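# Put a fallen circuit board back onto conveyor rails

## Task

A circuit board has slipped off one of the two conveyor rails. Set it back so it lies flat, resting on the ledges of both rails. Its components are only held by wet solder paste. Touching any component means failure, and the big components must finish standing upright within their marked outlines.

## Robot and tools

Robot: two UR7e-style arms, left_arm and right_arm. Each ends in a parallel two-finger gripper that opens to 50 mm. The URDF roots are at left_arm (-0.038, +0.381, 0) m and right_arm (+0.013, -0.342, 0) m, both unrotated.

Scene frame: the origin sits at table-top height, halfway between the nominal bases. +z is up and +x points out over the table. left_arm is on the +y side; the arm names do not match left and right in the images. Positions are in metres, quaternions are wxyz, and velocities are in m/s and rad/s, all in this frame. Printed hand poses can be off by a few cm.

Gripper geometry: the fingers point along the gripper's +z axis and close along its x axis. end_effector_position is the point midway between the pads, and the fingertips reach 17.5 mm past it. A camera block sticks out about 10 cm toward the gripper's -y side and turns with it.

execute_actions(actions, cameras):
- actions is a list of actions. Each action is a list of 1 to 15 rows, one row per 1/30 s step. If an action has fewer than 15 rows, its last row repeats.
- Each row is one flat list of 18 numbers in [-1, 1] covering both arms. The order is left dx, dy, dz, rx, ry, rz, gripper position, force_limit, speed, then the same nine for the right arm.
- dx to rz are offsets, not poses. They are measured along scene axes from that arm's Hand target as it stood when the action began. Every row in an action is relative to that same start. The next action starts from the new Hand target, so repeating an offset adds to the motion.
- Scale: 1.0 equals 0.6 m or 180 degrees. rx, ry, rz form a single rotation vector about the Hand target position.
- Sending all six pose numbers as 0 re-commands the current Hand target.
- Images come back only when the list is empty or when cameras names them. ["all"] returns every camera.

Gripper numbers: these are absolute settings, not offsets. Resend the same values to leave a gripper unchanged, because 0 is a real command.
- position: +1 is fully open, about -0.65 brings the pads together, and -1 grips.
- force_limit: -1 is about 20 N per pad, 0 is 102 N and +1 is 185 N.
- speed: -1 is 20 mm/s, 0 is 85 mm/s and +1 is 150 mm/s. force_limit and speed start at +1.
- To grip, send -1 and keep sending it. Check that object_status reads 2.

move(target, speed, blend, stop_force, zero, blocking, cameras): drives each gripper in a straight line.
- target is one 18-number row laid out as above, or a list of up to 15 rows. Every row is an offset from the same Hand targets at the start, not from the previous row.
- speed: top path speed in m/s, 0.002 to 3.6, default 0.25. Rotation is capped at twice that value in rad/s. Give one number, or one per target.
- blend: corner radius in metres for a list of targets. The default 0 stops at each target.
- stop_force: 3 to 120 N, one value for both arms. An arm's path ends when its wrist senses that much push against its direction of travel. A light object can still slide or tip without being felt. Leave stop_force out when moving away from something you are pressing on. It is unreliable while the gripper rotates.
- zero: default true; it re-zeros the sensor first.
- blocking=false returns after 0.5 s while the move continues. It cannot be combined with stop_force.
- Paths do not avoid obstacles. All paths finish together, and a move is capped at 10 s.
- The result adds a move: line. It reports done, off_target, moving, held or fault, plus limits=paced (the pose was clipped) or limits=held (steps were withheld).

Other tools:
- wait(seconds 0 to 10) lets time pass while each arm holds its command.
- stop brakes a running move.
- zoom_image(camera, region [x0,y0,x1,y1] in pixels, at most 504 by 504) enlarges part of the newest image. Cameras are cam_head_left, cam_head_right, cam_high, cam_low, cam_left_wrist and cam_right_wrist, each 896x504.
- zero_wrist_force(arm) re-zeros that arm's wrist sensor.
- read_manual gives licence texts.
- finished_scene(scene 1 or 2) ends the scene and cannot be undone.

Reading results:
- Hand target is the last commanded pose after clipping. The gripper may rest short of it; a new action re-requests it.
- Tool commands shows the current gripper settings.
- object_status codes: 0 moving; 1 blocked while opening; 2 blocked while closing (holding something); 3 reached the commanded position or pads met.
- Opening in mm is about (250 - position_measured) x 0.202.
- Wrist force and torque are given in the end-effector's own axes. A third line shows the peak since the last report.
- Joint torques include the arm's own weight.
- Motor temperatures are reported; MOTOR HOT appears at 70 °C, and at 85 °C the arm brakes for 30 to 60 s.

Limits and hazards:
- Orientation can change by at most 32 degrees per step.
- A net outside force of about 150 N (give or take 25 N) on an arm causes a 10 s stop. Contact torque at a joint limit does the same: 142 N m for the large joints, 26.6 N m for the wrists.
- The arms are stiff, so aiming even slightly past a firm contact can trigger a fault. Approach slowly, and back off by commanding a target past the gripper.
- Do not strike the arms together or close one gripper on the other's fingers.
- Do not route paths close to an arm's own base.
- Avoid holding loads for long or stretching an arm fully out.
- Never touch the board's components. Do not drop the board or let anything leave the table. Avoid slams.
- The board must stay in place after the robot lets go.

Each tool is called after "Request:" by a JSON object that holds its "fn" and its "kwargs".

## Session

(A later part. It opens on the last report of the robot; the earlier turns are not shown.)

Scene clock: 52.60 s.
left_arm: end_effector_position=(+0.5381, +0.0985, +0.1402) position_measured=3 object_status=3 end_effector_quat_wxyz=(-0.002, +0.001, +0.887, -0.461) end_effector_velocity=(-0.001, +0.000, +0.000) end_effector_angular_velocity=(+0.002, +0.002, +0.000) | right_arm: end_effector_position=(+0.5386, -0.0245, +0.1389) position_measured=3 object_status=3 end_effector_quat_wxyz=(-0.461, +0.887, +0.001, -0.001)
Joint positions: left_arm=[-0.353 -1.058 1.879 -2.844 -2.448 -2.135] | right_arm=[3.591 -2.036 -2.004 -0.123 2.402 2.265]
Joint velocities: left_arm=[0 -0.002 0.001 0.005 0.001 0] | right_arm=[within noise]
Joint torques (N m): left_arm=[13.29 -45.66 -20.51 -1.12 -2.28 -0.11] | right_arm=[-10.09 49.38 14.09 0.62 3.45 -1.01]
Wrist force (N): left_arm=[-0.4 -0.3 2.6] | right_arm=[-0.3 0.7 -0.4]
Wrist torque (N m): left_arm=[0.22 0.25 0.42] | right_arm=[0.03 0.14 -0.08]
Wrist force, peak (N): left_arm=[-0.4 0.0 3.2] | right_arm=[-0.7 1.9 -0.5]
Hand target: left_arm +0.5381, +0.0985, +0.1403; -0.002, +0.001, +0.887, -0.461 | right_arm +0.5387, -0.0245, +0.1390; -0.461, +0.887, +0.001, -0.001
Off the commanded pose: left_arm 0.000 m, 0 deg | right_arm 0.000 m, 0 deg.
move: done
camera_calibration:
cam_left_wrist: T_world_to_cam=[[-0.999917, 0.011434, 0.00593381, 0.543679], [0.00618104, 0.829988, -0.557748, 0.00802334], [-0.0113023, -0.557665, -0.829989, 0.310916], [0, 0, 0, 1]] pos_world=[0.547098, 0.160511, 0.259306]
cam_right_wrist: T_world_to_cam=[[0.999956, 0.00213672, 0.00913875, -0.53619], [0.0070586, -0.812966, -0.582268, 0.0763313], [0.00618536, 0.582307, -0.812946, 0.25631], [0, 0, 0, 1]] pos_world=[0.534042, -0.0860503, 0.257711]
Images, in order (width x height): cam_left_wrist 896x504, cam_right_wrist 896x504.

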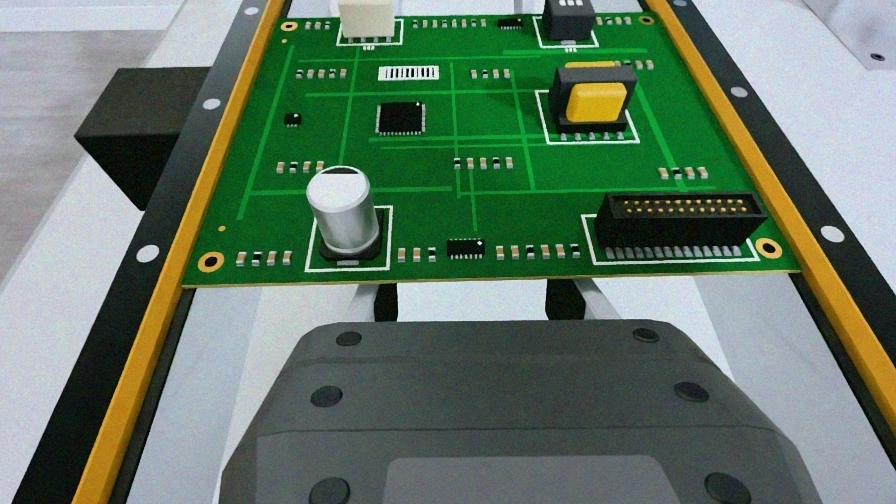

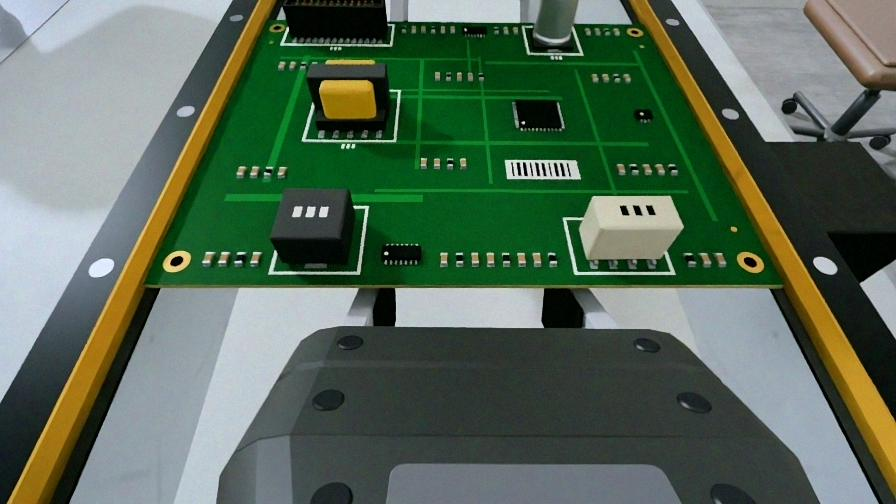

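Request:
{"fn": "move", "kwargs": {"target": [[0,0,-0.015,0,0,0,1,1,1,0,0,-0.015,0,0,0,1,1,1],[0,0.11,-0.015,0,0,0,1,1,1,0,-0.11,-0.015,0,0,0,1,1,1],[0,0.16,0.14,0,0,0,1,1,1,0,-0.16,0.14,0,0,0,1,1,1]], "speed": [0.05,0.15,0.25], "blend": [0.002,0.01,0], "cameras": ["cam_left_wrist","cam_right_wrist"]}}

Request:
{"fn": "zoom_image", "kwargs": {"camera": "cam_right_wrist", "region": [270, 50, 610, 300]}}

Scene clock: 54.27 s.
left_arm: end_effector_position=(+0.5381, +0.1946, +0.2242) position_measured=3 object_status=3 end_effector_quat_wxyz=(-0.002, +0.001, +0.887, -0.461) end_effector_velocity=(-0.001, +0.000, +0.000) end_effector_angular_velocity=(+0.001, +0.005, +0.000) | right_arm: end_effector_position=(+0.5387, -0.1205, +0.2230) position_measured=3 object_status=3 end_effector_quat_wxyz=(-0.461, +0.887, +0.001, -0.001) end_effector_velocity=(-0.001, +0.000, +0.000) end_effector_angular_velocity=(-0.001, +0.005, +0.000)
Joint positions: left_arm=[-0.189 -1.24 1.824 -2.409 -2.505 -1.885] | right_arm=[3.416 -1.819 -1.975 -0.555 2.479 2.022]
Joint velocities: left_arm=[0 -0.001 0 0.006 0 0] | right_arm=[0 0.002 -0.001 -0.005 0 0.001]
Joint torques (N m): left_arm=[-14.26 -41.93 -26.92 -0.58 -0.5 -0.12] | right_arm=[4.48 43.43 16.63 0.21 0.03 2.08]
Wrist force (N): left_arm=[-0.5 -0.5 3.0] | right_arm=[-0.3 0.7 -0.6]
Wrist torque (N m): left_arm=[0.20 0.26 0.45] | right_arm=[0.02 0.12 -0.08]
Wrist force, peak (N): left_arm=[-0.7 3.6 4.2] | right_arm=[-0.4 4.2 0.7]
Hand target: left_arm +0.5381, +0.1945, +0.2243; -0.002, +0.001, +0.887, -0.461 | right_arm +0.5387, -0.1205, +0.2230; -0.461, +0.887, +0.001, -0.001
Off the commanded pose: left_arm 0.000 m, 0 deg | right_arm 0.000 m, 0 deg.
move: done
camera_calibration:
cam_left_wrist: T_world_to_cam=[[-0.999918, 0.0112693, 0.00604718, 0.542085], [0.00598107, 0.829989, -0.557747, -0.024723], [-0.0113045, -0.557666, -0.829989, 0.434311], [0, 0, 0, 1]] pos_world=[0.547098, 0.256611, 0.343406]
cam_right_wrist: T_world_to_cam=[[0.999955, 0.00207816, 0.0092198, -0.53679], [0.00705818, -0.812967, -0.582267, 0.047197], [0.00628535, 0.582306, -0.812945, 0.380445], [0, 0, 0, 1]] pos_world=[0.534042, -0.182051, 0.341712]
Images, in order (width x height): cam_left_wrist 896x504, cam_right_wrist 896x504.

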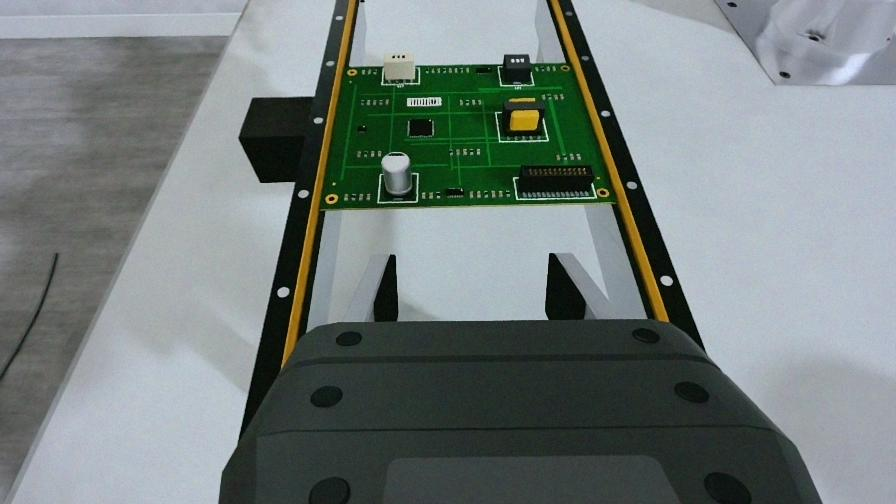

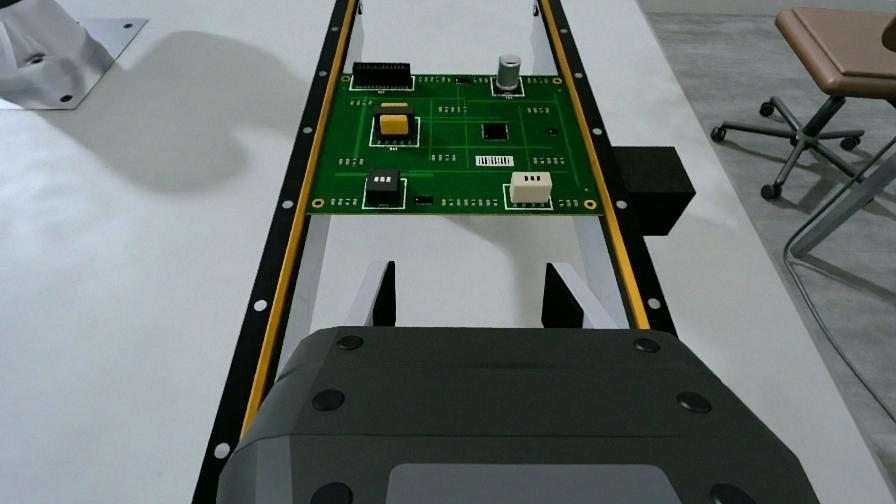

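Scaled by 1.482 from the camera's 896x504 image, which has a finer 1280x720 frame.

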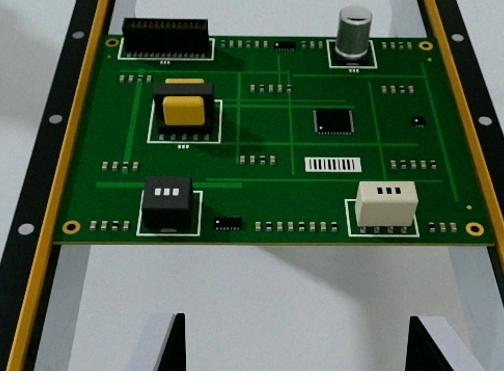

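Request:
{"fn": "finished_scene", "kwargs": {"scene": 1}}

The scene is finished: the task was done.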